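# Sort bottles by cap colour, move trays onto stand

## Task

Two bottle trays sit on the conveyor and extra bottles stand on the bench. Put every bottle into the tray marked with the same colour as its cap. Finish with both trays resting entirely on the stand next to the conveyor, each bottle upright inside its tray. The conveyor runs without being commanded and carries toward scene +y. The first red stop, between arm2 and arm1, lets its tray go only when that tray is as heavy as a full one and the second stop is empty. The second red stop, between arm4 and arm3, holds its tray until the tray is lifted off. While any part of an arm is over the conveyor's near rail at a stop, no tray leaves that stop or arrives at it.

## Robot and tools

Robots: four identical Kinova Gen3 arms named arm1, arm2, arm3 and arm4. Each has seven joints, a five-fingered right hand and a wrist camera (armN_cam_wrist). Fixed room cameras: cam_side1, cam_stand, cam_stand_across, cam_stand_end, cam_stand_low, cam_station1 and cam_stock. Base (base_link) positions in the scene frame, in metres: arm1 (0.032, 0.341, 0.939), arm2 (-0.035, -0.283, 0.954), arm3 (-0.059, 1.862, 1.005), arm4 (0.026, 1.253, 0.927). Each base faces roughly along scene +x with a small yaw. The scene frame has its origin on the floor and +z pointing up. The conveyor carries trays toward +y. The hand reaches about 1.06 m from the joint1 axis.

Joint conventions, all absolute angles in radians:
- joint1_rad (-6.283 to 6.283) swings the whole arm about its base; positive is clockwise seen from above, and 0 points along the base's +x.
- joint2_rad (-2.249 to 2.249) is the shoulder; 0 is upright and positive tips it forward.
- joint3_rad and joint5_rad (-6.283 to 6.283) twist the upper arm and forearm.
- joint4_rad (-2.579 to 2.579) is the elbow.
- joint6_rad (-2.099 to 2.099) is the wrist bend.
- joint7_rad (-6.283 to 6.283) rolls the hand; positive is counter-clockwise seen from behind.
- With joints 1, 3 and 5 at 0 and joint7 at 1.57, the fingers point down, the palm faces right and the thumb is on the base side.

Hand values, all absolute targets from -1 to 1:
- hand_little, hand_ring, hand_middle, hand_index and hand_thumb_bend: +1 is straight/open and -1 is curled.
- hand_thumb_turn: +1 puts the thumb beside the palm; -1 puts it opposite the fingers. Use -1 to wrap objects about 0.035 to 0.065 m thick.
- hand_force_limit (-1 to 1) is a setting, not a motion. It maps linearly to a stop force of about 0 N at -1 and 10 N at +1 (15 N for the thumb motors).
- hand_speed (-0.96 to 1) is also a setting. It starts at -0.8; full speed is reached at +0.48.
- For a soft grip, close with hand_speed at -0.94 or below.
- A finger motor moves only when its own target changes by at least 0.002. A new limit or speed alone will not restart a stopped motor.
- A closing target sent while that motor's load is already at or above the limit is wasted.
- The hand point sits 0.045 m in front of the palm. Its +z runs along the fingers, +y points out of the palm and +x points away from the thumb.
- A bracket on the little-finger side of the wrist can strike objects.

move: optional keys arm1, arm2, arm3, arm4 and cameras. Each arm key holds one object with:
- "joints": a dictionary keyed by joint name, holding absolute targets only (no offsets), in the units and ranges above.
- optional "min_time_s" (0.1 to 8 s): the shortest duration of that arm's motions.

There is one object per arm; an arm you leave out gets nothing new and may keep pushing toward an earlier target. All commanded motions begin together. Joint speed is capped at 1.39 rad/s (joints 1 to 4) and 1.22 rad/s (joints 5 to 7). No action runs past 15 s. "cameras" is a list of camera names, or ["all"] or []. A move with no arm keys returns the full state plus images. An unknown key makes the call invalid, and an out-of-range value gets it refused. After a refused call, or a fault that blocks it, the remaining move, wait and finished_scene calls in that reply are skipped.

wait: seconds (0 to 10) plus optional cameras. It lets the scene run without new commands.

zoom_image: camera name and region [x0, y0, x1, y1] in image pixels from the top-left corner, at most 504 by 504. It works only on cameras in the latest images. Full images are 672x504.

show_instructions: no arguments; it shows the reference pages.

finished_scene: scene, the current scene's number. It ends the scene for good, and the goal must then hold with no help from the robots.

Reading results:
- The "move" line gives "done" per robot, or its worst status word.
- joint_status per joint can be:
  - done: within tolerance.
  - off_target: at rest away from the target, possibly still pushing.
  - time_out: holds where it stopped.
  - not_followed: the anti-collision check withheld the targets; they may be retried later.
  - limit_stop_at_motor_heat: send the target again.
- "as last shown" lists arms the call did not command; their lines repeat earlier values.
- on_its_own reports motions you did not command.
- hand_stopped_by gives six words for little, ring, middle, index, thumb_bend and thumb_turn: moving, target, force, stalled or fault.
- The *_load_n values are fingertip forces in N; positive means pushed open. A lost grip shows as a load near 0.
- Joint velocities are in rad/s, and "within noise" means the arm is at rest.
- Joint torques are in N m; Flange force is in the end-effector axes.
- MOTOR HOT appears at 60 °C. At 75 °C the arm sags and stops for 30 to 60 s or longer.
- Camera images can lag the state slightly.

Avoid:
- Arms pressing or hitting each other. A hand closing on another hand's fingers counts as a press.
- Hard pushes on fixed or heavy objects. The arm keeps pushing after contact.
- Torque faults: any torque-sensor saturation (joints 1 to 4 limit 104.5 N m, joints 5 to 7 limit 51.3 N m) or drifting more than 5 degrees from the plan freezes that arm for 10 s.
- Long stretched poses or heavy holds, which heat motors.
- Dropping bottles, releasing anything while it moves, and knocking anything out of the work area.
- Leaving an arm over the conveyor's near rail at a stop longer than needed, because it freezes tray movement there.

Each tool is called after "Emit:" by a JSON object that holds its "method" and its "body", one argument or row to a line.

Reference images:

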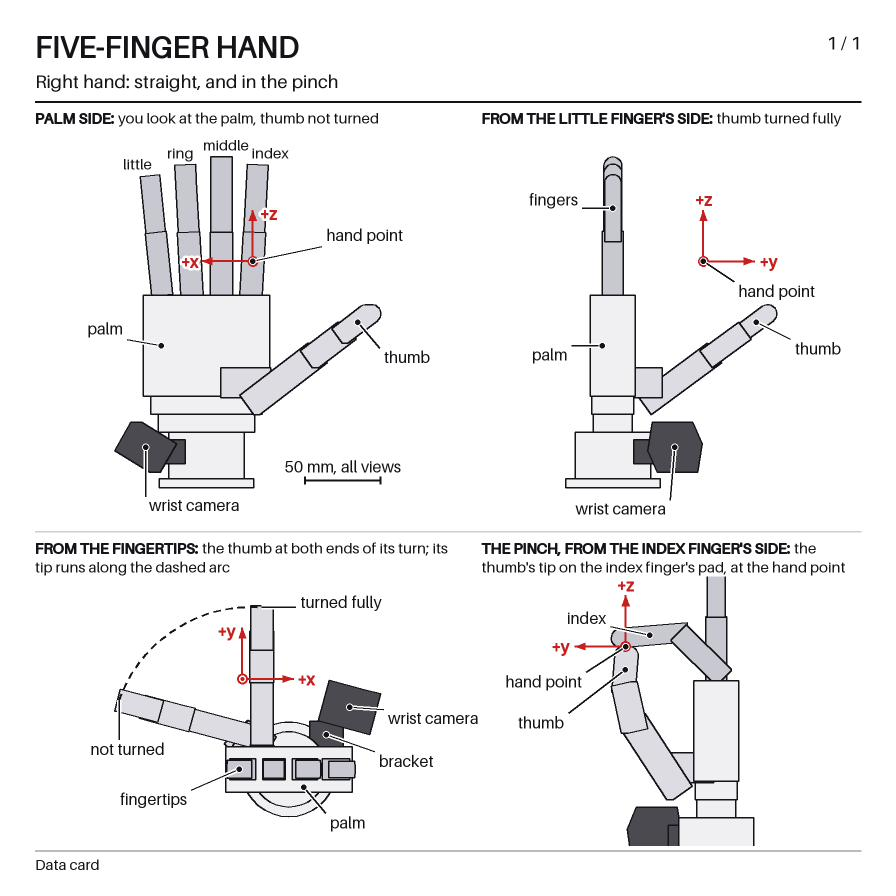

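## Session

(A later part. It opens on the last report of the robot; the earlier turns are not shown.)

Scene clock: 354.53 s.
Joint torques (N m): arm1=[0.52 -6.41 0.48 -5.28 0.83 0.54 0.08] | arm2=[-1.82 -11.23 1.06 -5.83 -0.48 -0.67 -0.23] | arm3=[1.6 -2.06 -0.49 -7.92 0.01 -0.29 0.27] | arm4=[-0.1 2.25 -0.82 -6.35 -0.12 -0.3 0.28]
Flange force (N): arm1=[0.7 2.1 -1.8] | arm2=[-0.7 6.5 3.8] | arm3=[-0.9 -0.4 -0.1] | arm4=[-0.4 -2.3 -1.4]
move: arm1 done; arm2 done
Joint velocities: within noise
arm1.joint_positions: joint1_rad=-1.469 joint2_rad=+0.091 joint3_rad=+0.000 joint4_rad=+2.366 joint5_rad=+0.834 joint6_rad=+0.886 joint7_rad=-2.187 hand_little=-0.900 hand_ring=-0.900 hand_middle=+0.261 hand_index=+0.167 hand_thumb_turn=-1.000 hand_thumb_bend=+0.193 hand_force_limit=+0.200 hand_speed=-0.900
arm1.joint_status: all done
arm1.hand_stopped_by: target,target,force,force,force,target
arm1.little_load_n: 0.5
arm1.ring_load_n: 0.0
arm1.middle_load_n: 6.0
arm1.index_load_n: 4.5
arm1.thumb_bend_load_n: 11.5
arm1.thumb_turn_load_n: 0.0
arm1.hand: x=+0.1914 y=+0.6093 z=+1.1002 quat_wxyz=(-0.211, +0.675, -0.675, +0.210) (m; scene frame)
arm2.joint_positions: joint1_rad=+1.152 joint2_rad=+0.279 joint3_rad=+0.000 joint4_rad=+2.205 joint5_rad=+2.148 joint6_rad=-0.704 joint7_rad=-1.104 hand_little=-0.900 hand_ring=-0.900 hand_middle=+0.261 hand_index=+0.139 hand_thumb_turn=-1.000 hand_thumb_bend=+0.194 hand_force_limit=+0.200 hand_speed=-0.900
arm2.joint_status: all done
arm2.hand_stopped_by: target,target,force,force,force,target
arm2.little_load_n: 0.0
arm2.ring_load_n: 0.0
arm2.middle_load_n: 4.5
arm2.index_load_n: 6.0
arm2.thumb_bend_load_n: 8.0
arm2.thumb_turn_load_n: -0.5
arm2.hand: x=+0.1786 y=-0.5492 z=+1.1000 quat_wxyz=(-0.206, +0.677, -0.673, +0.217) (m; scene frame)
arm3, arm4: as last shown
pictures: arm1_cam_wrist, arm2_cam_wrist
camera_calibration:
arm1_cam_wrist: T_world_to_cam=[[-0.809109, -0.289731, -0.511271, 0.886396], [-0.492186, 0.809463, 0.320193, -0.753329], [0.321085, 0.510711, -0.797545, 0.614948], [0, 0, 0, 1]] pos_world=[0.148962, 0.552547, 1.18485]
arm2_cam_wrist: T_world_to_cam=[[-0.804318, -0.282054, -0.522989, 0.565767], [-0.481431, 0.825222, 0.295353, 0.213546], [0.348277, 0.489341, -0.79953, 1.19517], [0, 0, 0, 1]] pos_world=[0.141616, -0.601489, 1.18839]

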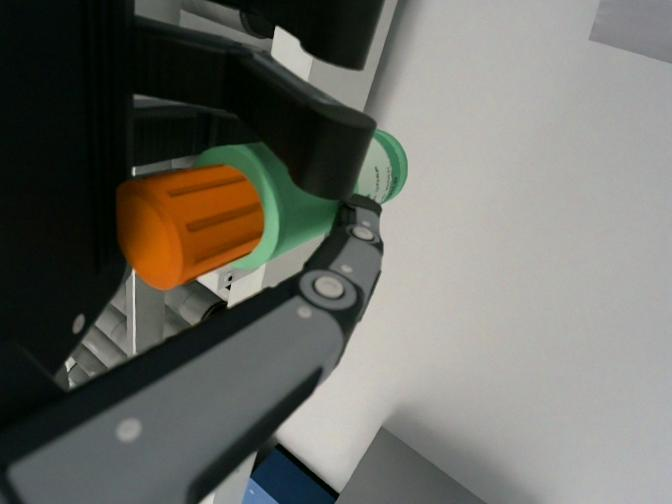

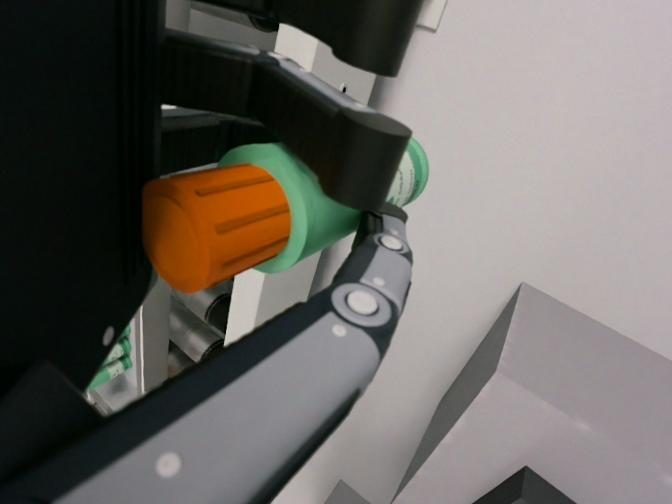

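Emit:
{"method": "move", "body": {
  "arm1": {"joints":{"joint1_rad":0.8329,"joint2_rad":0.5276,"joint3_rad":0,"joint4_rad":1.6743,"joint5_rad":2.3913,"joint6_rad":-0.5915,"joint7_rad":-1.8555},"min_time_s":5},
  "arm2": {"joints":{"joint1_rad":-0.4499,"joint2_rad":0.4554,"joint3_rad":0,"joint4_rad":1.8665,"joint5_rad":0.7174,"joint6_rad":0.3138,"joint7_rad":-0.9936},"min_time_s":5},
  "cameras": ["arm1_cam_wrist","arm2_cam_wrist","cam_station1","cam_side1"]
}}

Scene clock: 368.10 s.
Joint torques (N m): arm1=[0.46 -17.6 -0.07 -7.45 -0.89 0.13 0.05] | arm2=[-1.74 -16.73 1.78 -7.85 0.77 -0.81 -0.19] | arm3=[1.54 -2.07 -0.43 -7.93 0.01 -0.29 0.26] | arm4=[-0.11 2.3 -0.75 -6.46 -0.18 -0.31 0.3]
Flange force (N): arm1=[-0.6 -0.9 1.8] | arm2=[6.9 -10.8 -1.9] | arm3=[-0.9 -0.2 0.0] | arm4=[-0.2 -2.2 -0.9]
move: arm1 done; arm2 done
Joint velocities: within noise
arm1.joint_positions: joint1_rad=+0.833 joint2_rad=+0.528 joint3_rad=+0.000 joint4_rad=+1.674 joint5_rad=+2.391 joint6_rad=-0.592 joint7_rad=-1.855 hand_little=-0.900 hand_ring=-0.900 hand_middle=+0.261 hand_index=+0.167 hand_thumb_turn=-1.000 hand_thumb_bend=+0.193 hand_force_limit=+0.200 hand_speed=-0.900
arm1.joint_status: all done
arm1.hand_stopped_by: target,target,force,force,force,target
arm1.little_load_n: 0.0
arm1.ring_load_n: 0.0
arm1.middle_load_n: 6.5
arm1.index_load_n: 4.5
arm1.thumb_bend_load_n: 11.5
arm1.thumb_turn_load_n: 0.0
arm1.hand: x=+0.5009 y=+0.0450 z=+1.1000 quat_wxyz=(-0.211, +0.675, -0.675, +0.210) (m; scene frame)
arm2.joint_positions: joint1_rad=-0.450 joint2_rad=+0.455 joint3_rad=+0.000 joint4_rad=+1.866 joint5_rad=+0.717 joint6_rad=+0.314 joint7_rad=-0.994 hand_little=-0.900 hand_ring=-0.900 hand_middle=+0.261 hand_index=+0.139 hand_thumb_turn=-1.000 hand_thumb_bend=+0.194 hand_force_limit=+0.200 hand_speed=-0.900
arm2.joint_status: all done
arm2.hand_stopped_by: target,target,force,force,force,target
arm2.little_load_n: 0.0
arm2.ring_load_n: 0.0
arm2.middle_load_n: 4.0
arm2.index_load_n: 6.0
arm2.thumb_bend_load_n: 8.0
arm2.thumb_turn_load_n: -0.5
arm2.hand: x=+0.4982 y=-0.1259 z=+1.1001 quat_wxyz=(-0.206, +0.676, -0.673, +0.217) (m; scene frame)
arm3, arm4: as last shown
arm3.ring_load_n: 0.5
pictures: arm1_cam_wrist, arm2_cam_wrist, cam_side1, cam_station1
camera_calibration:
arm1_cam_wrist: T_world_to_cam=[[-0.809124, -0.28979, -0.511214, 0.973052], [-0.492167, 0.809514, 0.320092, -0.144139], [0.321076, 0.510597, -0.797622, 0.803603], [0, 0, 0, 1]] pos_world=[0.458362, -0.0116537, 1.18455]
arm2_cam_wrist: T_world_to_cam=[[-0.804296, -0.281743, -0.52319, 0.942478], [-0.481326, 0.825211, 0.295554, 0.0177276], [0.348472, 0.489538, -0.799324, 0.876534], [0, 0, 0, 1]] pos_world=[0.461117, -0.17819, 1.18849]

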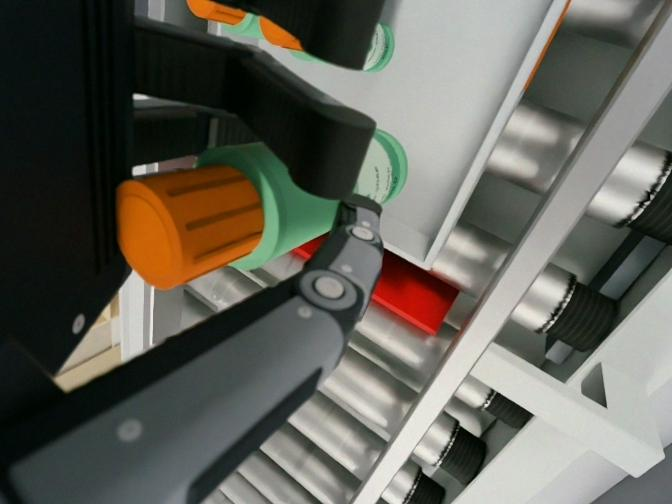

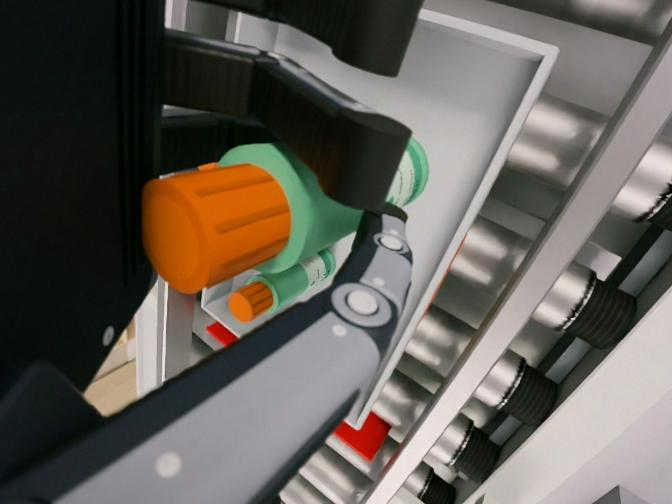

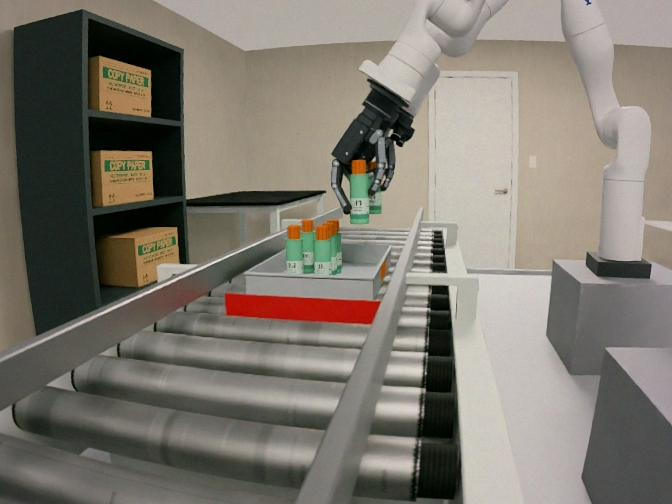

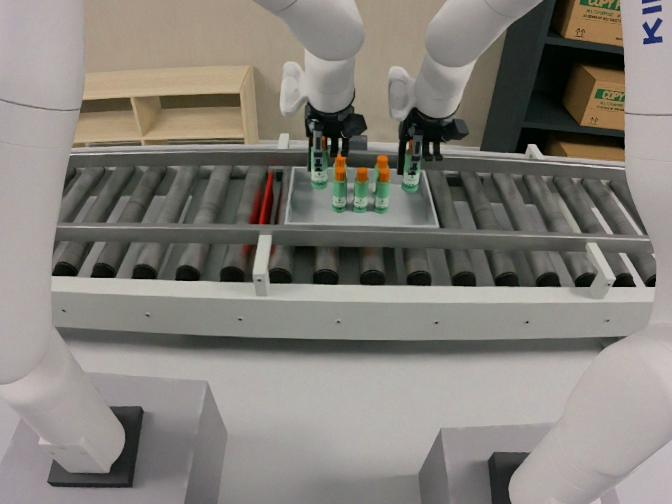

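Emit:
{"method": "move", "body": {
  "cameras": ["cam_side1", "cam_station1", "cam_stock", "arm1_cam_wrist", "arm2_cam_wrist"]
}}

Scene clock: 392.70 s.
Joint torques (N m): arm1=[0.49 -17.58 -0.11 -7.37 -0.95 0.1 0.03] | arm2=[-1.74 -16.6 1.8 -7.81 0.79 -0.83 -0.22] | arm3=[1.55 -2.03 -0.45 -7.92 0.02 -0.31 0.28] | arm4=[-0.05 2.31 -0.76 -6.4 -0.13 -0.3 0.28]
Flange force (N): arm1=[-0.5 -1.2 1.8] | arm2=[7.0 -11.1 -2.3] | arm3=[-0.8 -0.2 -0.1] | arm4=[-0.2 -2.2 -1.1]
Joint velocities: within noise
arm1.joint_positions: joint1_rad=+0.833 joint2_rad=+0.528 joint3_rad=+0.000 joint4_rad=+1.674 joint5_rad=+2.391 joint6_rad=-0.592 joint7_rad=-1.855 hand_little=-0.900 hand_ring=-0.900 hand_middle=+0.261 hand_index=+0.167 hand_thumb_turn=-1.000 hand_thumb_bend=+0.193 hand_force_limit=+0.200 hand_speed=-0.900
arm1.joint_status: all done
arm1.hand_stopped_by: target,target,force,force,force,target
arm1.little_load_n: 0.0
arm1.ring_load_n: 0.0
arm1.middle_load_n: 6.5
arm1.index_load_n: 4.5
arm1.thumb_bend_load_n: 11.5
arm1.thumb_turn_load_n: 0.0
arm1.hand: x=+0.5009 y=+0.0450 z=+1.1000 quat_wxyz=(-0.211, +0.675, -0.675, +0.210) (m; scene frame)
arm2.joint_positions: joint1_rad=-0.450 joint2_rad=+0.455 joint3_rad=+0.000 joint4_rad=+1.866 joint5_rad=+0.717 joint6_rad=+0.314 joint7_rad=-0.994 hand_little=-0.900 hand_ring=-0.900 hand_middle=+0.261 hand_index=+0.139 hand_thumb_turn=-1.000 hand_thumb_bend=+0.194 hand_force_limit=+0.200 hand_speed=-0.900
arm2.joint_status: all done
arm2.hand_stopped_by: target,target,force,force,force,target
arm2.little_load_n: 0.0
arm2.ring_load_n: 0.0
arm2.middle_load_n: 4.5
arm2.index_load_n: 6.0
arm2.thumb_bend_load_n: 8.0
arm2.thumb_turn_load_n: -1.0
arm2.hand: x=+0.4982 y=-0.1259 z=+1.1001 quat_wxyz=(-0.206, +0.676, -0.673, +0.217) (m; scene frame)
arm3.joint_positions: joint1_rad=+0.811 joint2_rad=-0.342 joint3_rad=-0.078 joint4_rad=+1.517 joint5_rad=-0.046 joint6_rad=+2.005 joint7_rad=-1.826 hand_little=+1.000 hand_ring=+1.000 hand_middle=+1.000 hand_index=+1.000 hand_thumb_turn=+1.000 hand_thumb_bend=+1.000 hand_force_limit=+0.000 hand_speed=-0.800
arm3.joint_status: not commanded
arm3.hand_stopped_by: target,target,target,target,target,target
arm3.little_load_n: 0.0
arm3.ring_load_n: 0.0
arm3.middle_load_n: 0.0
arm3.index_load_n: 0.0
arm3.thumb_bend_load_n: -0.5
arm3.thumb_turn_load_n: 0.0
arm3.hand: x=+0.0998 y=+1.7635 z=+1.4839 quat_wxyz=(+0.018, -0.490, -0.871, -0.015) (m; scene frame)
arm4.joint_positions: joint1_rad=+0.202 joint2_rad=-0.481 joint3_rad=-0.121 joint4_rad=+1.433 joint5_rad=-0.046 joint6_rad=+1.968 joint7_rad=-1.817 hand_little=+1.000 hand_ring=+1.000 hand_middle=+1.000 hand_index=+1.000 hand_thumb_turn=+1.000 hand_thumb_bend=+1.000 hand_force_limit=+0.000 hand_speed=-0.800
arm4.joint_status: not commanded
arm4.hand_stopped_by: target,target,target,target,target,target
arm4.little_load_n: 0.0
arm4.ring_load_n: 0.0
arm4.middle_load_n: 0.0
arm4.index_load_n: 0.0
arm4.thumb_bend_load_n: 0.0
arm4.thumb_turn_load_n: 0.0
arm4.hand: x=+0.1908 y=+1.3148 z=+1.4626 quat_wxyz=(-0.113, -0.079, -0.990, -0.012) (m; scene frame)
pictures: arm1_cam_wrist, arm2_cam_wrist, cam_side1, cam_station1, cam_stock
camera_calibration:
arm1_cam_wrist: T_world_to_cam=[[-0.809164, -0.289724, -0.511189, 0.973041], [-0.492101, 0.809537, 0.320133, -0.144219], [0.321076, 0.510597, -0.797622, 0.803603], [0, 0, 0, 1]] pos_world=[0.458362, -0.0116538, 1.18455]
arm2_cam_wrist: T_world_to_cam=[[-0.804324, -0.281783, -0.523127, 0.942407], [-0.481343, 0.825187, 0.295593, 0.0176859], [0.348385, 0.489556, -0.799352, 0.87661], [0, 0, 0, 1]] pos_world=[0.461116, -0.178189, 1.18849]

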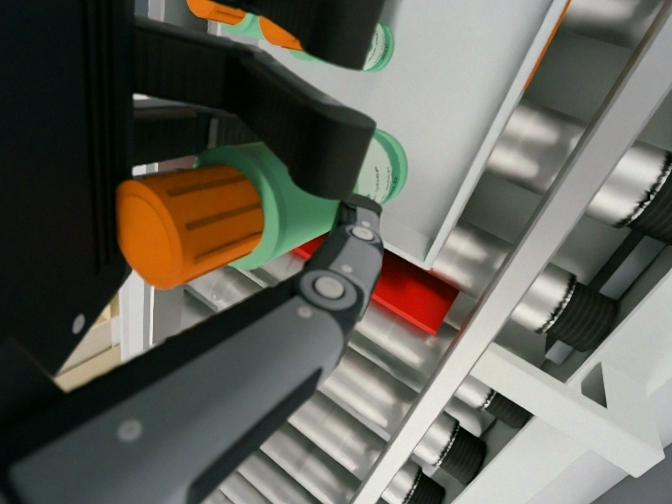

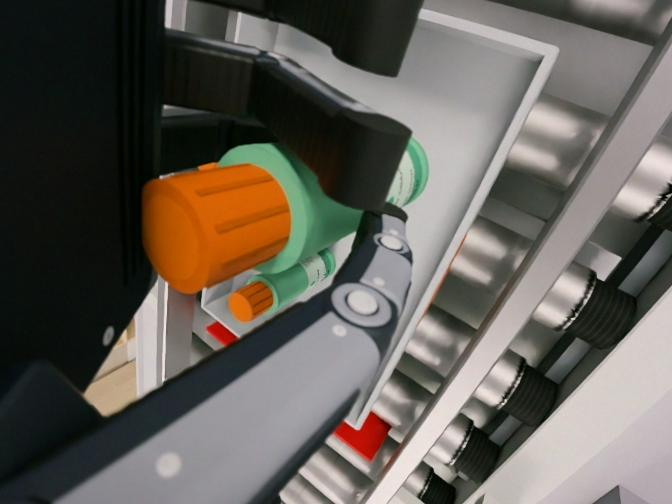

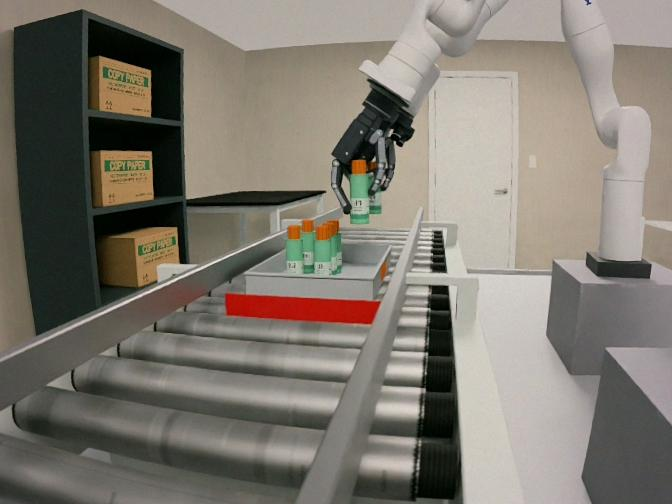

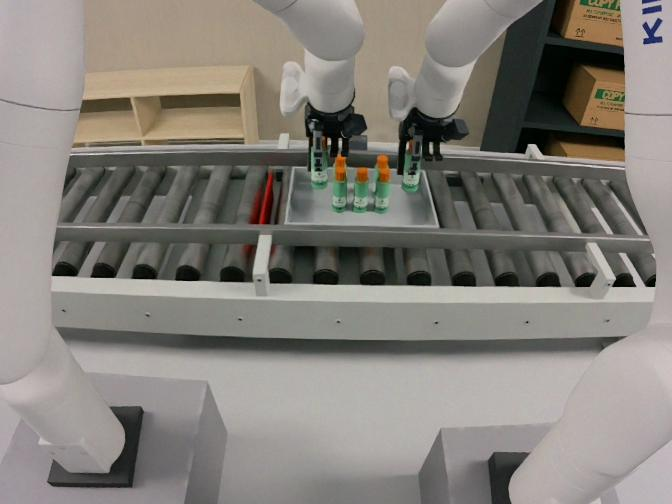

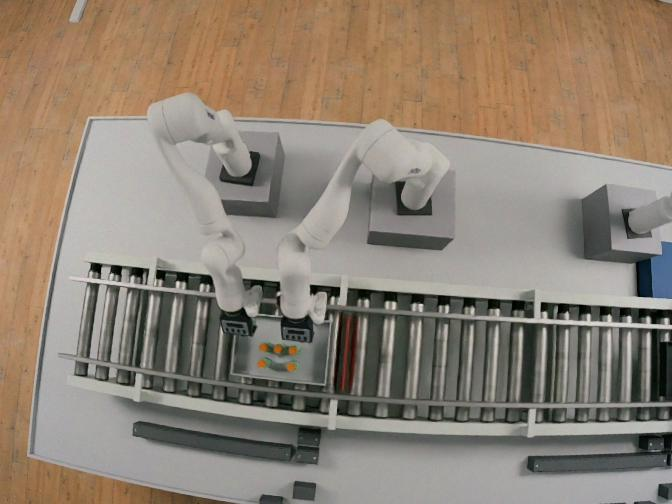

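Emit:
{"method": "zoom_image", "body": {
  "camera": "cam_side1",
  "region": [300, 120, 460, 300]
}}

Emit:
{"method": "zoom_image", "body": {
  "camera": "arm1_cam_wrist",
  "region": [300, 180, 560, 400]
}}

Scaled by 2.800 from the camera's 672x504 image, which has a finer 960x720 frame.

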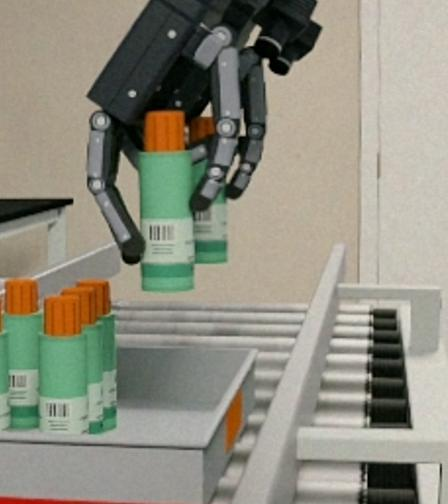

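Scaled by 1.938 from the camera's 672x504 image, which has a finer 960x720 frame.

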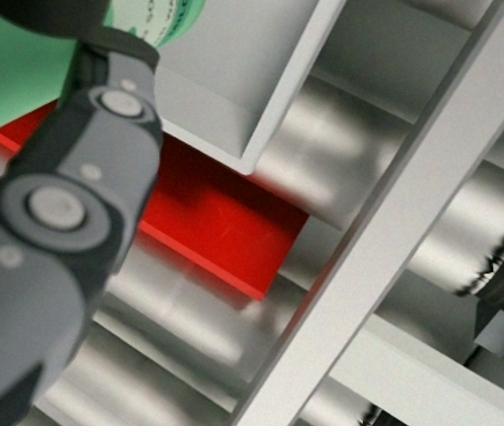

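Emit:
{"method": "move", "body": {
  "arm1": {"joints":{"joint1_rad":0.8314,"joint2_rad":0.5817,"joint4_rad":1.7137,"joint5_rad":2.2839,"joint6_rad":-0.5259,"joint7_rad":-1.73},"min_time_s":2.5},
  "arm2": {"joints":{"joint1_rad":-0.4507,"joint2_rad":0.5195,"joint4_rad":1.9046,"joint5_rad":0.9867,"joint6_rad":0.2464,"joint7_rad":-1.2737},"min_time_s":2.5}
}}

Emit:
{"method": "move", "body": {
  "arm1": {"joints":{"joint1_rad":0.8311,"joint2_rad":0.6407,"joint4_rad":1.7467,"joint5_rad":2.1488,"joint6_rad":-0.4701,"joint7_rad":-1.5763},"min_time_s":2.5},
  "arm2": {"joints":{"joint1_rad":-0.4518,"joint2_rad":0.5895,"joint4_rad":1.9349,"joint5_rad":1.3916,"joint6_rad":0.2089,"joint7_rad":-1.6901},"min_time_s":2.5},
  "cameras": ["cam_side1", "arm1_cam_wrist", "arm2_cam_wrist", "cam_station1"]
}}

Emit:
{"method": "zoom_image", "body": {
  "camera": "cam_side1",
  "region": [260, 140, 440, 320]
}}

Scene clock: 466.90 s.
Joint torques (N m): arm1=[0.38 -18.03 -0.15 -6.88 -0.88 -0.04 0] | arm2=[-1.73 -17.15 1.83 -7.2 0.79 -0.45 -0.22] | arm3=[1.55 -2.01 -0.44 -7.94 0.03 -0.32 0.26] | arm4=[-0.05 2.35 -0.73 -6.51 -0.19 -0.25 0.31]
Flange force (N): arm1=[-0.2 -1.0 1.8] | arm2=[4.5 -17.3 -5.0] | arm3=[-0.7 -0.2 0.0] | arm4=[0.0 -2.1 -0.5]
move: arm1 done; arm2 done
Joint velocities: within noise
arm1.joint_positions: joint1_rad=+0.831 joint2_rad=+0.582 joint3_rad=+0.000 joint4_rad=+1.714 joint5_rad=+2.284 joint6_rad=-0.526 joint7_rad=-1.730 hand_little=-0.900 hand_ring=-0.900 hand_middle=+0.261 hand_index=+0.167 hand_thumb_turn=-1.000 hand_thumb_bend=+0.193 hand_force_limit=+0.200 hand_speed=-0.900
arm1.joint_status: all done
arm1.hand_stopped_by: target,target,force,force,force,target
arm1.little_load_n: 0.0
arm1.ring_load_n: 0.0
arm1.middle_load_n: 6.5
arm1.index_load_n: 5.0
arm1.thumb_bend_load_n: 11.5
arm1.thumb_turn_load_n: 0.0
arm1.hand: x=+0.5018 y=+0.0450 z=+1.0651 quat_wxyz=(-0.211, +0.675, -0.675, +0.210) (m; scene frame)
arm2.joint_positions: joint1_rad=-0.451 joint2_rad=+0.520 joint3_rad=+0.000 joint4_rad=+1.905 joint5_rad=+0.987 joint6_rad=+0.246 joint7_rad=-1.274 hand_little=-0.900 hand_ring=-0.900 hand_middle=+0.261 hand_index=+0.139 hand_thumb_turn=-1.000 hand_thumb_bend=+0.194 hand_force_limit=+0.200 hand_speed=-0.900
arm2.joint_status: all done
arm2.hand_stopped_by: target,target,force,force,force,target
arm2.little_load_n: 0.0
arm2.ring_load_n: 0.0
arm2.middle_load_n: 4.5
arm2.index_load_n: 6.0
arm2.thumb_bend_load_n: 8.0
arm2.thumb_turn_load_n: -0.5
arm2.hand: x=+0.4987 y=-0.1258 z=+1.0651 quat_wxyz=(-0.206, +0.677, -0.673, +0.217) (m; scene frame)
arm3, arm4: as last shown
arm3.thumb_bend_load_n: 0.0
pictures: none

Scene clock: 469.77 s.
Joint torques (N m): arm1=[0.4 -18.37 -0.28 -6.4 -0.78 -0.26 0.02] | arm2=[-1.75 -17.68 1.9 -6.52 0.7 0.14 -0.22] | arm3=[1.54 -2.03 -0.39 -7.95 0.03 -0.3 0.24] | arm4=[-0.17 2.33 -0.69 -6.41 -0.19 -0.27 0.27]
Flange force (N): arm1=[-0.2 -1.2 1.6] | arm2=no reading | arm3=[-0.7 -0.2 0.0] | arm4=[-0.2 -2.0 -0.9]
move: arm1 done; arm2 done
Joint velocities: within noise
arm1.joint_positions: joint1_rad=+0.831 joint2_rad=+0.641 joint3_rad=+0.000 joint4_rad=+1.747 joint5_rad=+2.149 joint6_rad=-0.470 joint7_rad=-1.576 hand_little=-0.900 hand_ring=-0.900 hand_middle=+0.261 hand_index=+0.167 hand_thumb_turn=-1.000 hand_thumb_bend=+0.193 hand_force_limit=+0.200 hand_speed=-0.900
arm1.joint_status: all done
arm1.hand_stopped_by: target,target,force,force,force,target
arm1.little_load_n: 0.0
arm1.ring_load_n: 0.0
arm1.middle_load_n: 6.5
arm1.index_load_n: 4.5
arm1.thumb_bend_load_n: 11.5
arm1.thumb_turn_load_n: -0.5
arm1.hand: x=+0.5018 y=+0.0449 z=+1.0301 quat_wxyz=(-0.211, +0.675, -0.675, +0.210) (m; scene frame)
arm2.joint_positions: joint1_rad=-0.452 joint2_rad=+0.589 joint3_rad=+0.000 joint4_rad=+1.935 joint5_rad=+1.392 joint6_rad=+0.209 joint7_rad=-1.690 hand_little=-0.900 hand_ring=-0.900 hand_middle=+0.261 hand_index=+0.139 hand_thumb_turn=-1.000 hand_thumb_bend=+0.194 hand_force_limit=+0.200 hand_speed=-0.900
arm2.joint_status: all done
arm2.hand_stopped_by: target,target,force,force,force,target
arm2.little_load_n: 0.0
arm2.ring_load_n: 0.0
arm2.middle_load_n: 4.5
arm2.index_load_n: 6.0
arm2.thumb_bend_load_n: 8.0
arm2.thumb_turn_load_n: -0.5
arm2.hand: x=+0.4987 y=-0.1257 z=+1.0302 quat_wxyz=(-0.206, +0.676, -0.673, +0.217) (m; scene frame)
arm3, arm4: as last shown
pictures: arm1_cam_wrist, arm2_cam_wrist, cam_side1, cam_station1
camera_calibration:
arm1_cam_wrist: T_world_to_cam=[[-0.80914, -0.289986, -0.511078, 0.93787], [-0.492275, 0.809449, 0.32009, -0.12119], [0.32087, 0.510588, -0.79771, 0.747804], [0, 0, 0, 1]] pos_world=[0.459261, -0.0117536, 1.11465]
arm2_cam_wrist: T_world_to_cam=[[-0.804311, -0.281922, -0.523071, 0.906287], [-0.481359, 0.825253, 0.295382, 0.0387273], [0.348392, 0.489364, -0.799466, 0.820518], [0, 0, 0, 1]] pos_world=[0.461716, -0.17799, 1.11859]

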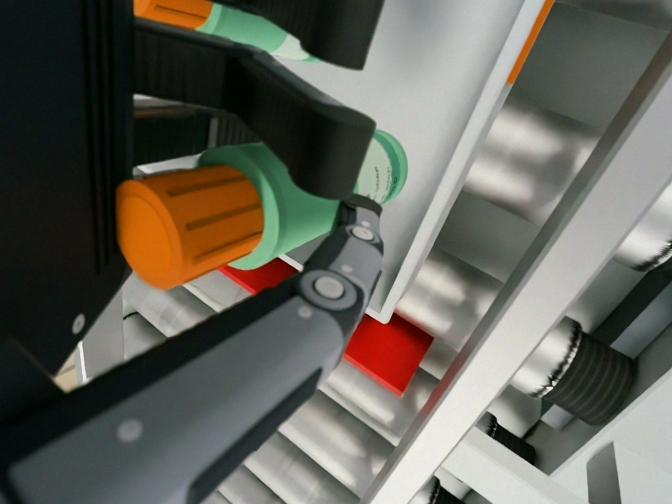

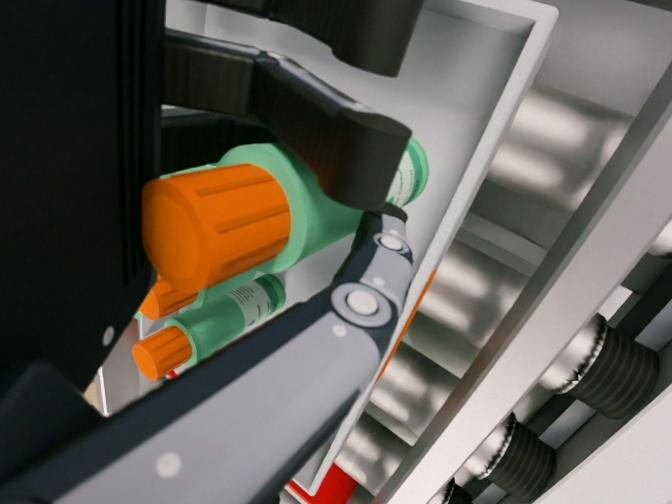

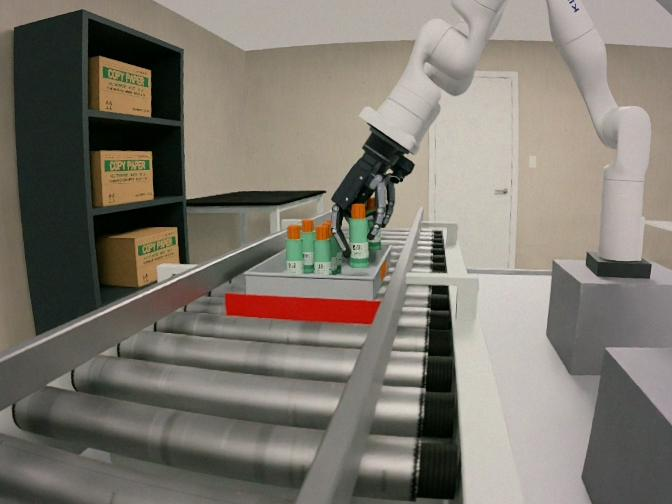

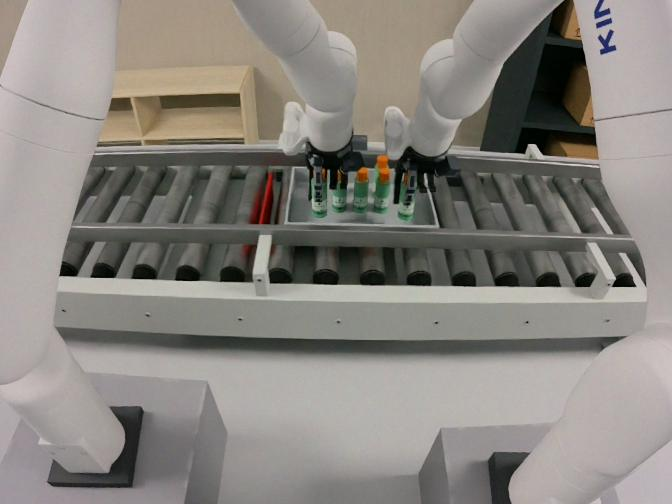

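Scaled by 2.800 from the camera's 672x504 image, which has a finer 960x720 frame.

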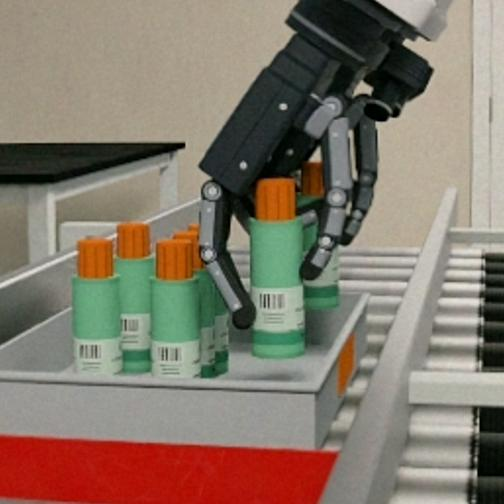

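Emit:
{"method": "move", "body": {
  "arm1": {"joints":{"joint1_rad":0.8309,"joint2_rad":0.6959,"joint4_rad":1.7672,"joint5_rad":2.0109,"joint6_rad":-0.4336,"joint7_rad":-1.4233},"min_time_s":3},
  "arm2": {"joints":{"joint1_rad":-0.4528,"joint2_rad":0.6541,"joint4_rad":1.9532,"joint5_rad":1.7825,"joint6_rad":0.2109,"joint7_rad":-2.0903},"min_time_s":3},
  "cameras": ["cam_side1", "arm1_cam_wrist", "arm2_cam_wrist", "cam_station1"]
}}

Emit:
{"method": "zoom_image", "body": {
  "camera": "cam_side1",
  "region": [260, 140, 440, 320]
}}

Emit:
{"method": "zoom_image", "body": {
  "camera": "cam_station1",
  "region": [270, 130, 450, 260]
}}

Scene clock: 480.23 s.
Joint torques (N m): arm1=[0.39 -18.79 -0.19 -5.89 -0.7 -0.47 0.06] | arm2=[-1.76 -18.1 1.95 -5.95 0.67 0.71 -0.2] | arm3=[1.53 -2.01 -0.42 -7.92 0 -0.33 0.28] | arm4=[-0.09 2.27 -0.71 -6.4 -0.2 -0.24 0.23]
Flange force (N): arm1=[-0.1 -1.1 1.9] | arm2=no reading | arm3=[-0.7 -0.2 -0.1] | arm4=[-0.4 -2.2 -1.0]
move: arm1 done; arm2 done
Joint velocities: within noise
arm1.joint_positions: joint1_rad=+0.831 joint2_rad=+0.696 joint3_rad=+0.000 joint4_rad=+1.767 joint5_rad=+2.011 joint6_rad=-0.434 joint7_rad=-1.423 hand_little=-0.900 hand_ring=-0.900 hand_middle=+0.261 hand_index=+0.167 hand_thumb_turn=-1.000 hand_thumb_bend=+0.193 hand_force_limit=+0.200 hand_speed=-0.900
arm1.joint_status: all done
arm1.hand_stopped_by: target,target,force,force,force,target
arm1.little_load_n: 0.0
arm1.ring_load_n: 0.0
arm1.middle_load_n: 6.0
arm1.index_load_n: 4.5
arm1.thumb_bend_load_n: 11.5
arm1.thumb_turn_load_n: 0.0
arm1.hand: x=+0.5021 y=+0.0449 z=+1.0002 quat_wxyz=(-0.211, +0.675, -0.675, +0.210) (m; scene frame)
arm2.joint_positions: joint1_rad=-0.453 joint2_rad=+0.654 joint3_rad=+0.000 joint4_rad=+1.953 joint5_rad=+1.782 joint6_rad=+0.211 joint7_rad=-2.090 hand_little=-0.900 hand_ring=-0.900 hand_middle=+0.261 hand_index=+0.139 hand_thumb_turn=-1.000 hand_thumb_bend=+0.194 hand_force_limit=+0.200 hand_speed=-0.900
arm2.joint_status: all done
arm2.hand_stopped_by: target,target,force,force,force,target
arm2.little_load_n: 0.0
arm2.ring_load_n: 0.0
arm2.middle_load_n: 4.0
arm2.index_load_n: 6.0
arm2.thumb_bend_load_n: 8.0
arm2.thumb_turn_load_n: -0.5
arm2.hand: x=+0.4987 y=-0.1255 z=+1.0001 quat_wxyz=(-0.206, +0.677, -0.673, +0.217) (m; scene frame)
arm3, arm4: as last shown
pictures: arm1_cam_wrist, arm2_cam_wrist, cam_side1, cam_station1
camera_calibration:
arm1_cam_wrist: T_world_to_cam=[[-0.808626, -0.290252, -0.511739, 0.923286], [-0.492923, 0.809097, 0.319983, -0.110984], [0.321171, 0.510995, -0.797329, 0.723359], [0, 0, 0, 1]] pos_world=[0.459565, -0.0118502, 1.08475]
arm2_cam_wrist: T_world_to_cam=[[-0.804318, -0.282054, -0.522989, 0.89038], [-0.481431, 0.825222, 0.295353, 0.0475454], [0.348277, 0.489341, -0.79953, 0.796559], [0, 0, 0, 1]] pos_world=[0.461616, -0.177889, 1.08849]

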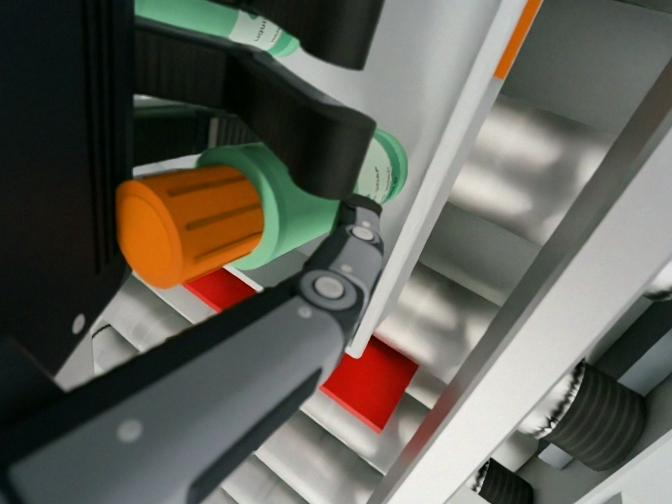

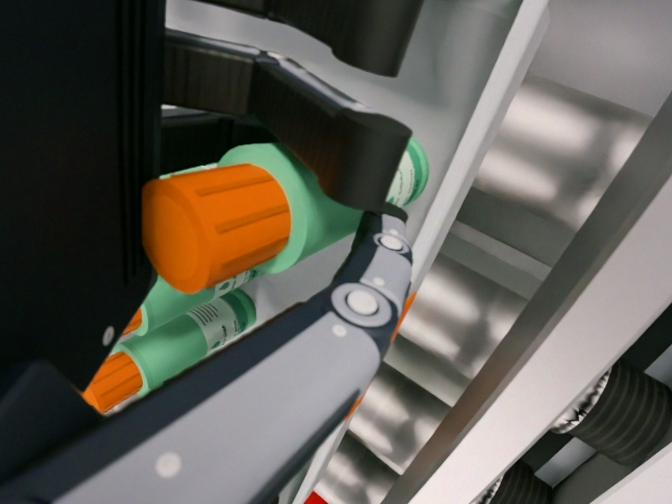

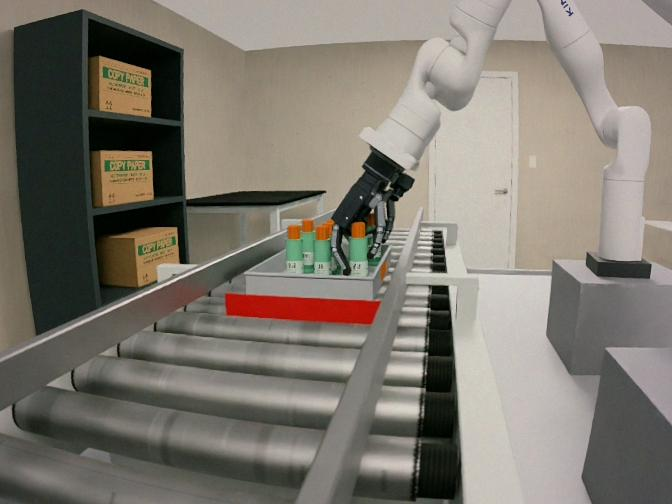

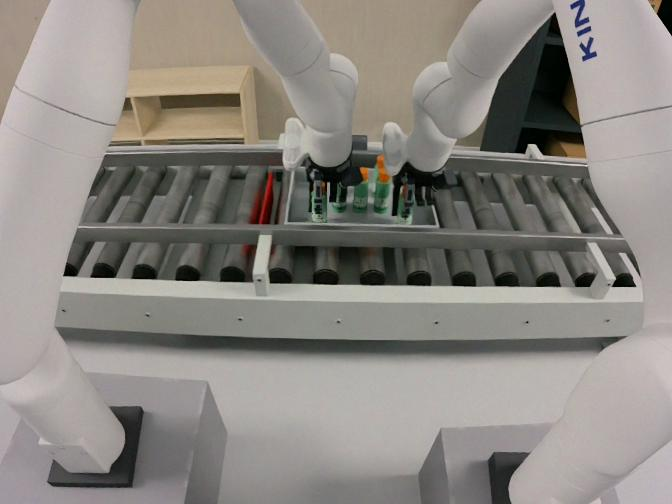

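Scaled by 2.800 from the camera's 672x504 image, which has a finer 960x720 frame.

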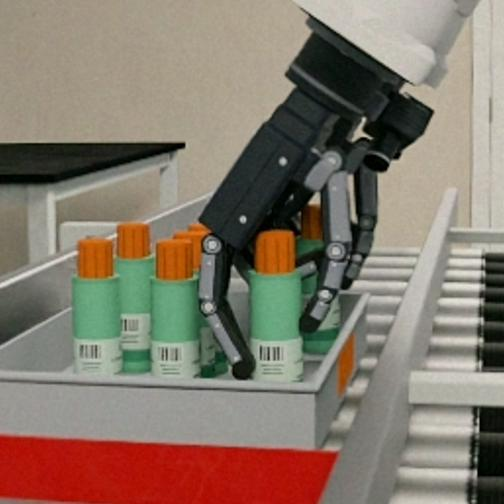

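Scaled by 2.800 from the camera's 672x504 image, which has a finer 960x720 frame.

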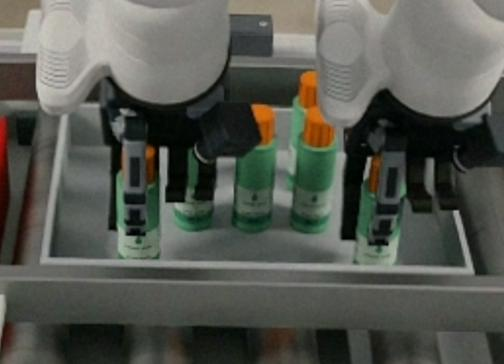

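Emit:
{"method": "move", "body": {
  "arm1": {"joints":{"joint1_rad":0.8309,"joint2_rad":0.7069,"joint4_rad":1.7713,"joint5_rad":1.9832,"joint6_rad":-0.4263,"joint7_rad":-1.3927},"min_time_s":2},
  "arm2": {"joints":{"joint1_rad":-0.453,"joint2_rad":0.6674,"joint4_rad":1.956,"joint5_rad":1.8545,"joint6_rad":0.2149,"joint7_rad":-2.1642},"min_time_s":2},
  "cameras": ["arm1_cam_wrist", "arm2_cam_wrist", "cam_side1"]
}}

Emit:
{"method": "zoom_image", "body": {
  "camera": "cam_side1",
  "region": [320, 200, 420, 300]
}}

Scene clock: 490.20 s.
Joint torques (N m): arm1=[0.47 -18.81 -0.2 -5.83 -0.73 -0.54 0.08] | arm2=[-1.76 -18.25 1.91 -5.95 0.68 0.82 -0.22] | arm3=[1.58 -2.03 -0.43 -7.9 0.04 -0.33 0.27] | arm4=[-0.04 2.32 -0.73 -6.42 -0.19 -0.29 0.29]
Flange force (N): arm1=[-0.2 -1.5 1.7] | arm2=no reading | arm3=[-0.8 -0.2 -0.2] | arm4=[-0.2 -2.2 -1.0]
move: arm1 done; arm2 done
Joint velocities: within noise
arm1.joint_positions: joint1_rad=+0.831 joint2_rad=+0.707 joint3_rad=+0.000 joint4_rad=+1.771 joint5_rad=+1.983 joint6_rad=-0.426 joint7_rad=-1.393 hand_little=-0.900 hand_ring=-0.900 hand_middle=+0.261 hand_index=+0.167 hand_thumb_turn=-1.000 hand_thumb_bend=+0.193 hand_force_limit=+0.200 hand_speed=-0.900
arm1.joint_status: all done
arm1.hand_stopped_by: target,target,force,force,force,target
arm1.little_load_n: 0.0
arm1.ring_load_n: 0.0
arm1.middle_load_n: 6.0
arm1.index_load_n: 4.5
arm1.thumb_bend_load_n: 11.5
arm1.thumb_turn_load_n: 0.0
arm1.hand: x=+0.5016 y=+0.0448 z=+0.9941 quat_wxyz=(-0.211, +0.675, -0.675, +0.210) (m; scene frame)
arm2.joint_positions: joint1_rad=-0.453 joint2_rad=+0.667 joint3_rad=+0.000 joint4_rad=+1.956 joint5_rad=+1.855 joint6_rad=+0.215 joint7_rad=-2.164 hand_little=-0.900 hand_ring=-0.900 hand_middle=+0.261 hand_index=+0.139 hand_thumb_turn=-1.000 hand_thumb_bend=+0.194 hand_force_limit=+0.200 hand_speed=-0.900
arm2.joint_status: all done
arm2.hand_stopped_by: target,target,force,force,force,target
arm2.little_load_n: 0.0
arm2.ring_load_n: 0.0
arm2.middle_load_n: 4.5
arm2.index_load_n: 6.0
arm2.thumb_bend_load_n: 8.0
arm2.thumb_turn_load_n: -0.5
arm2.hand: x=+0.4987 y=-0.1255 z=+0.9941 quat_wxyz=(-0.206, +0.676, -0.673, +0.217) (m; scene frame)
arm3, arm4: as last shown
arm3.ring_load_n: -0.5
arm3.thumb_bend_load_n: -0.5
arm4.thumb_bend_load_n: -0.5
pictures: arm1_cam_wrist, arm2_cam_wrist, cam_side1
camera_calibration:
arm1_cam_wrist: T_world_to_cam=[[-0.809441, -0.289851, -0.510678, 0.918985], [-0.491897, 0.809667, 0.32012, -0.109888], [0.320691, 0.510319, -0.797954, 0.719545], [0, 0, 0, 1]] pos_world=[0.459059, -0.0118559, 1.07865]
arm2_cam_wrist: T_world_to_cam=[[-0.804329, -0.281948, -0.523029, 0.88731], [-0.481349, 0.825268, 0.295358, 0.0492837], [0.348364, 0.489324, -0.799503, 0.791689], [0, 0, 0, 1]] pos_world=[0.461616, -0.17789, 1.08249]

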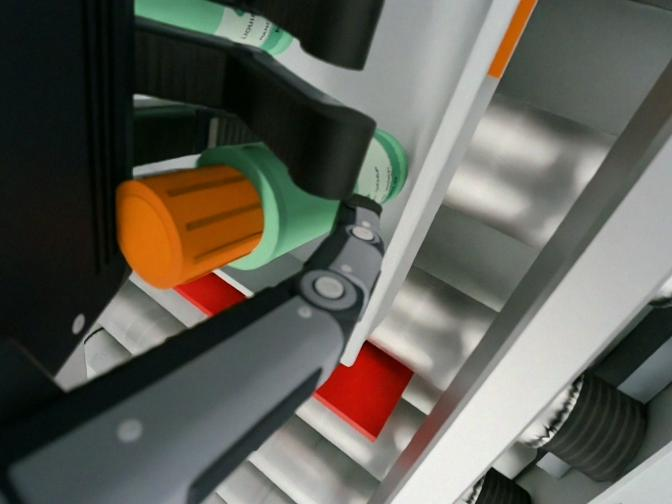

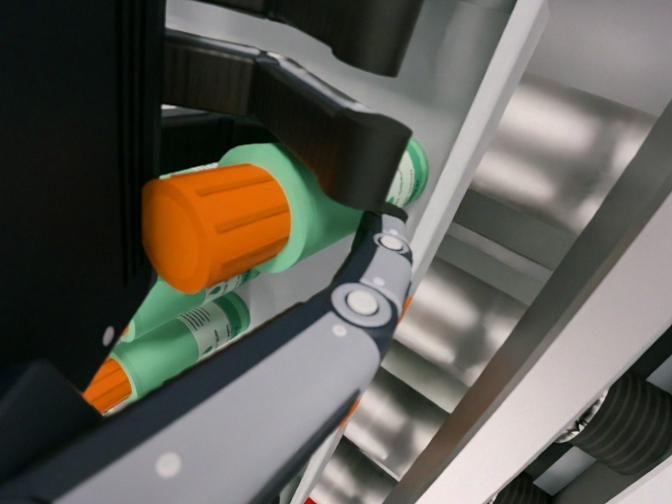

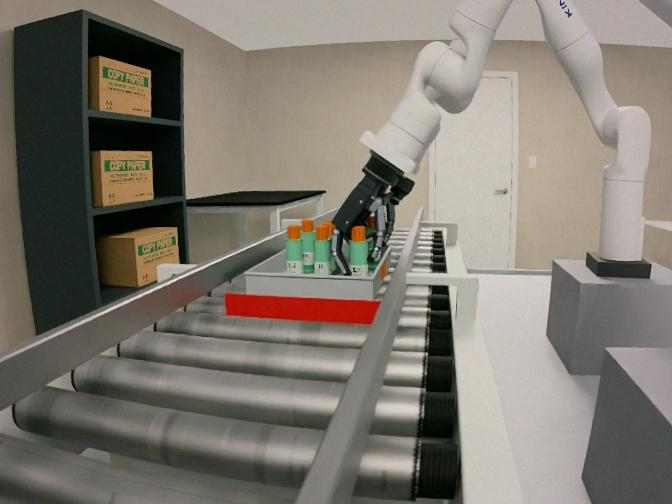

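Scaled by 5.040 from the camera's 672x504 image, which has a finer 960x720 frame.

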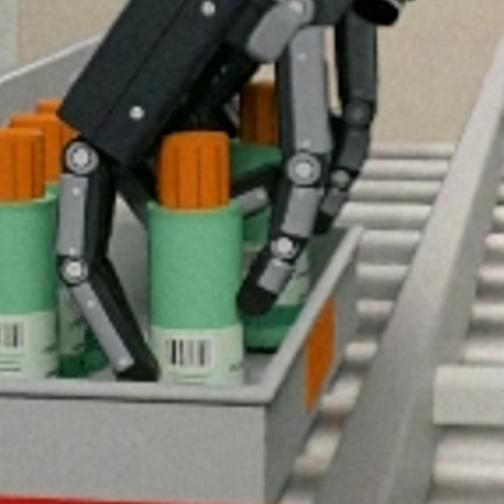

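Emit:
{"method": "move", "body": {
  "arm1": {"joints":{"joint1_rad":0.8308,"joint2_rad":0.7124,"joint4_rad":1.7733,"joint5_rad":1.9693,"joint6_rad":-0.4226,"joint7_rad":-1.3774},"min_time_s":1.5},
  "arm2": {"joints":{"joint1_rad":-0.4531,"joint2_rad":0.6741,"joint4_rad":1.9573,"joint5_rad":1.8885,"joint6_rad":0.2169,"joint7_rad":-2.1991},"min_time_s":1.5},
  "cameras": ["arm1_cam_wrist", "arm2_cam_wrist", "cam_side1"]
}}

Scene clock: 495.17 s.
Joint torques (N m): arm1=[0.43 -18.92 -0.2 -5.87 -0.7 -0.57 0.04] | arm2=[-1.71 -18.2 1.89 -5.85 0.64 0.84 -0.27] | arm3=[1.54 -2.04 -0.45 -7.95 0.04 -0.3 0.28] | arm4=[-0.05 2.28 -0.75 -6.37 -0.19 -0.29 0.31]
Flange force (N): arm1=[-0.4 -0.9 1.9] | arm2=no reading | arm3=[-0.8 -0.2 0.0] | arm4=[-0.4 -2.1 -1.2]
move: arm1 done; arm2 done
Joint velocities: within noise
arm1.joint_positions: joint1_rad=+0.831 joint2_rad=+0.712 joint3_rad=+0.000 joint4_rad=+1.773 joint5_rad=+1.969 joint6_rad=-0.423 joint7_rad=-1.377 hand_little=-0.900 hand_ring=-0.900 hand_middle=+0.261 hand_index=+0.167 hand_thumb_turn=-1.000 hand_thumb_bend=+0.193 hand_force_limit=+0.200 hand_speed=-0.900
arm1.joint_status: all done
arm1.hand_stopped_by: target,target,force,force,force,target
arm1.little_load_n: 0.0
arm1.ring_load_n: 0.0
arm1.middle_load_n: 6.0
arm1.index_load_n: 4.5
arm1.thumb_bend_load_n: 11.5
arm1.thumb_turn_load_n: 0.0
arm1.hand: x=+0.5013 y=+0.0447 z=+0.9910 quat_wxyz=(-0.210, +0.675, -0.675, +0.210) (m; scene frame)
arm2.joint_positions: joint1_rad=-0.453 joint2_rad=+0.674 joint3_rad=+0.000 joint4_rad=+1.957 joint5_rad=+1.888 joint6_rad=+0.217 joint7_rad=-2.199 hand_little=-0.900 hand_ring=-0.900 hand_middle=+0.261 hand_index=+0.139 hand_thumb_turn=-1.000 hand_thumb_bend=+0.194 hand_force_limit=+0.200 hand_speed=-0.900
arm2.joint_status: all done
arm2.hand_stopped_by: target,target,force,force,force,target
arm2.little_load_n: 0.0
arm2.ring_load_n: 0.0
arm2.middle_load_n: 4.5
arm2.index_load_n: 6.0
arm2.thumb_bend_load_n: 8.0
arm2.thumb_turn_load_n: -0.5
arm2.hand: x=+0.4985 y=-0.1254 z=+0.9911 quat_wxyz=(-0.206, +0.677, -0.673, +0.217) (m; scene frame)
arm3, arm4: as last shown
arm3.ring_load_n: 0.0
arm3.thumb_bend_load_n: 0.0
arm4.thumb_bend_load_n: 0.0
pictures: arm1_cam_wrist, arm2_cam_wrist, cam_side1
camera_calibration:
arm1_cam_wrist: T_world_to_cam=[[-0.809879, -0.289792, -0.510016, 0.916798], [-0.491378, 0.810017, 0.320031, -0.109112], [0.320379, 0.509797, -0.798413, 0.717978], [0, 0, 0, 1]] pos_world=[0.458855, -0.0119601, 1.07574]
arm2_cam_wrist: T_world_to_cam=[[-0.80447, -0.281996, -0.522787, 0.885483], [-0.481394, 0.82512, 0.295696, 0.0496672], [0.347977, 0.489545, -0.799536, 0.789529], [0, 0, 0, 1]] pos_world=[0.461516, -0.177789, 1.07949]

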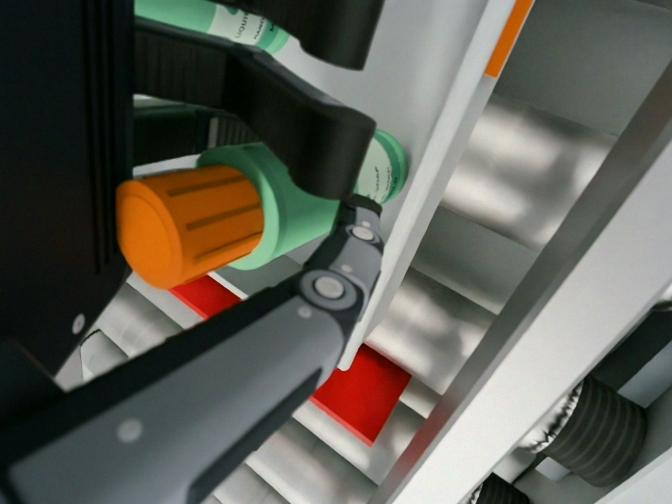

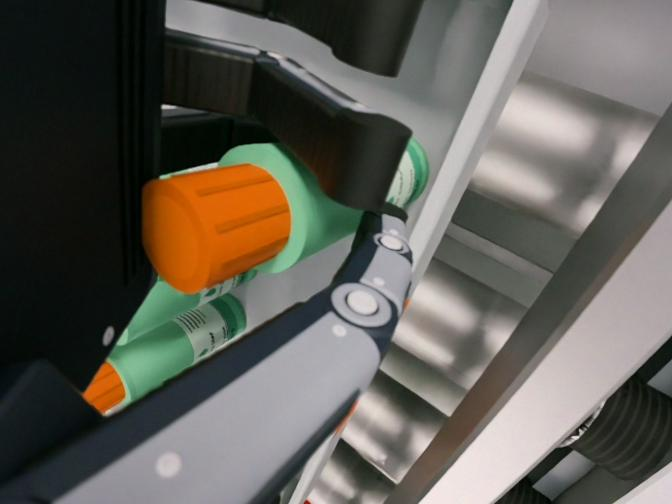

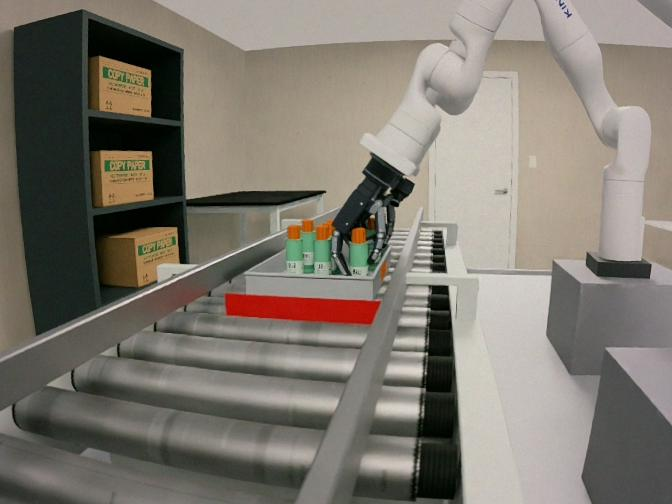

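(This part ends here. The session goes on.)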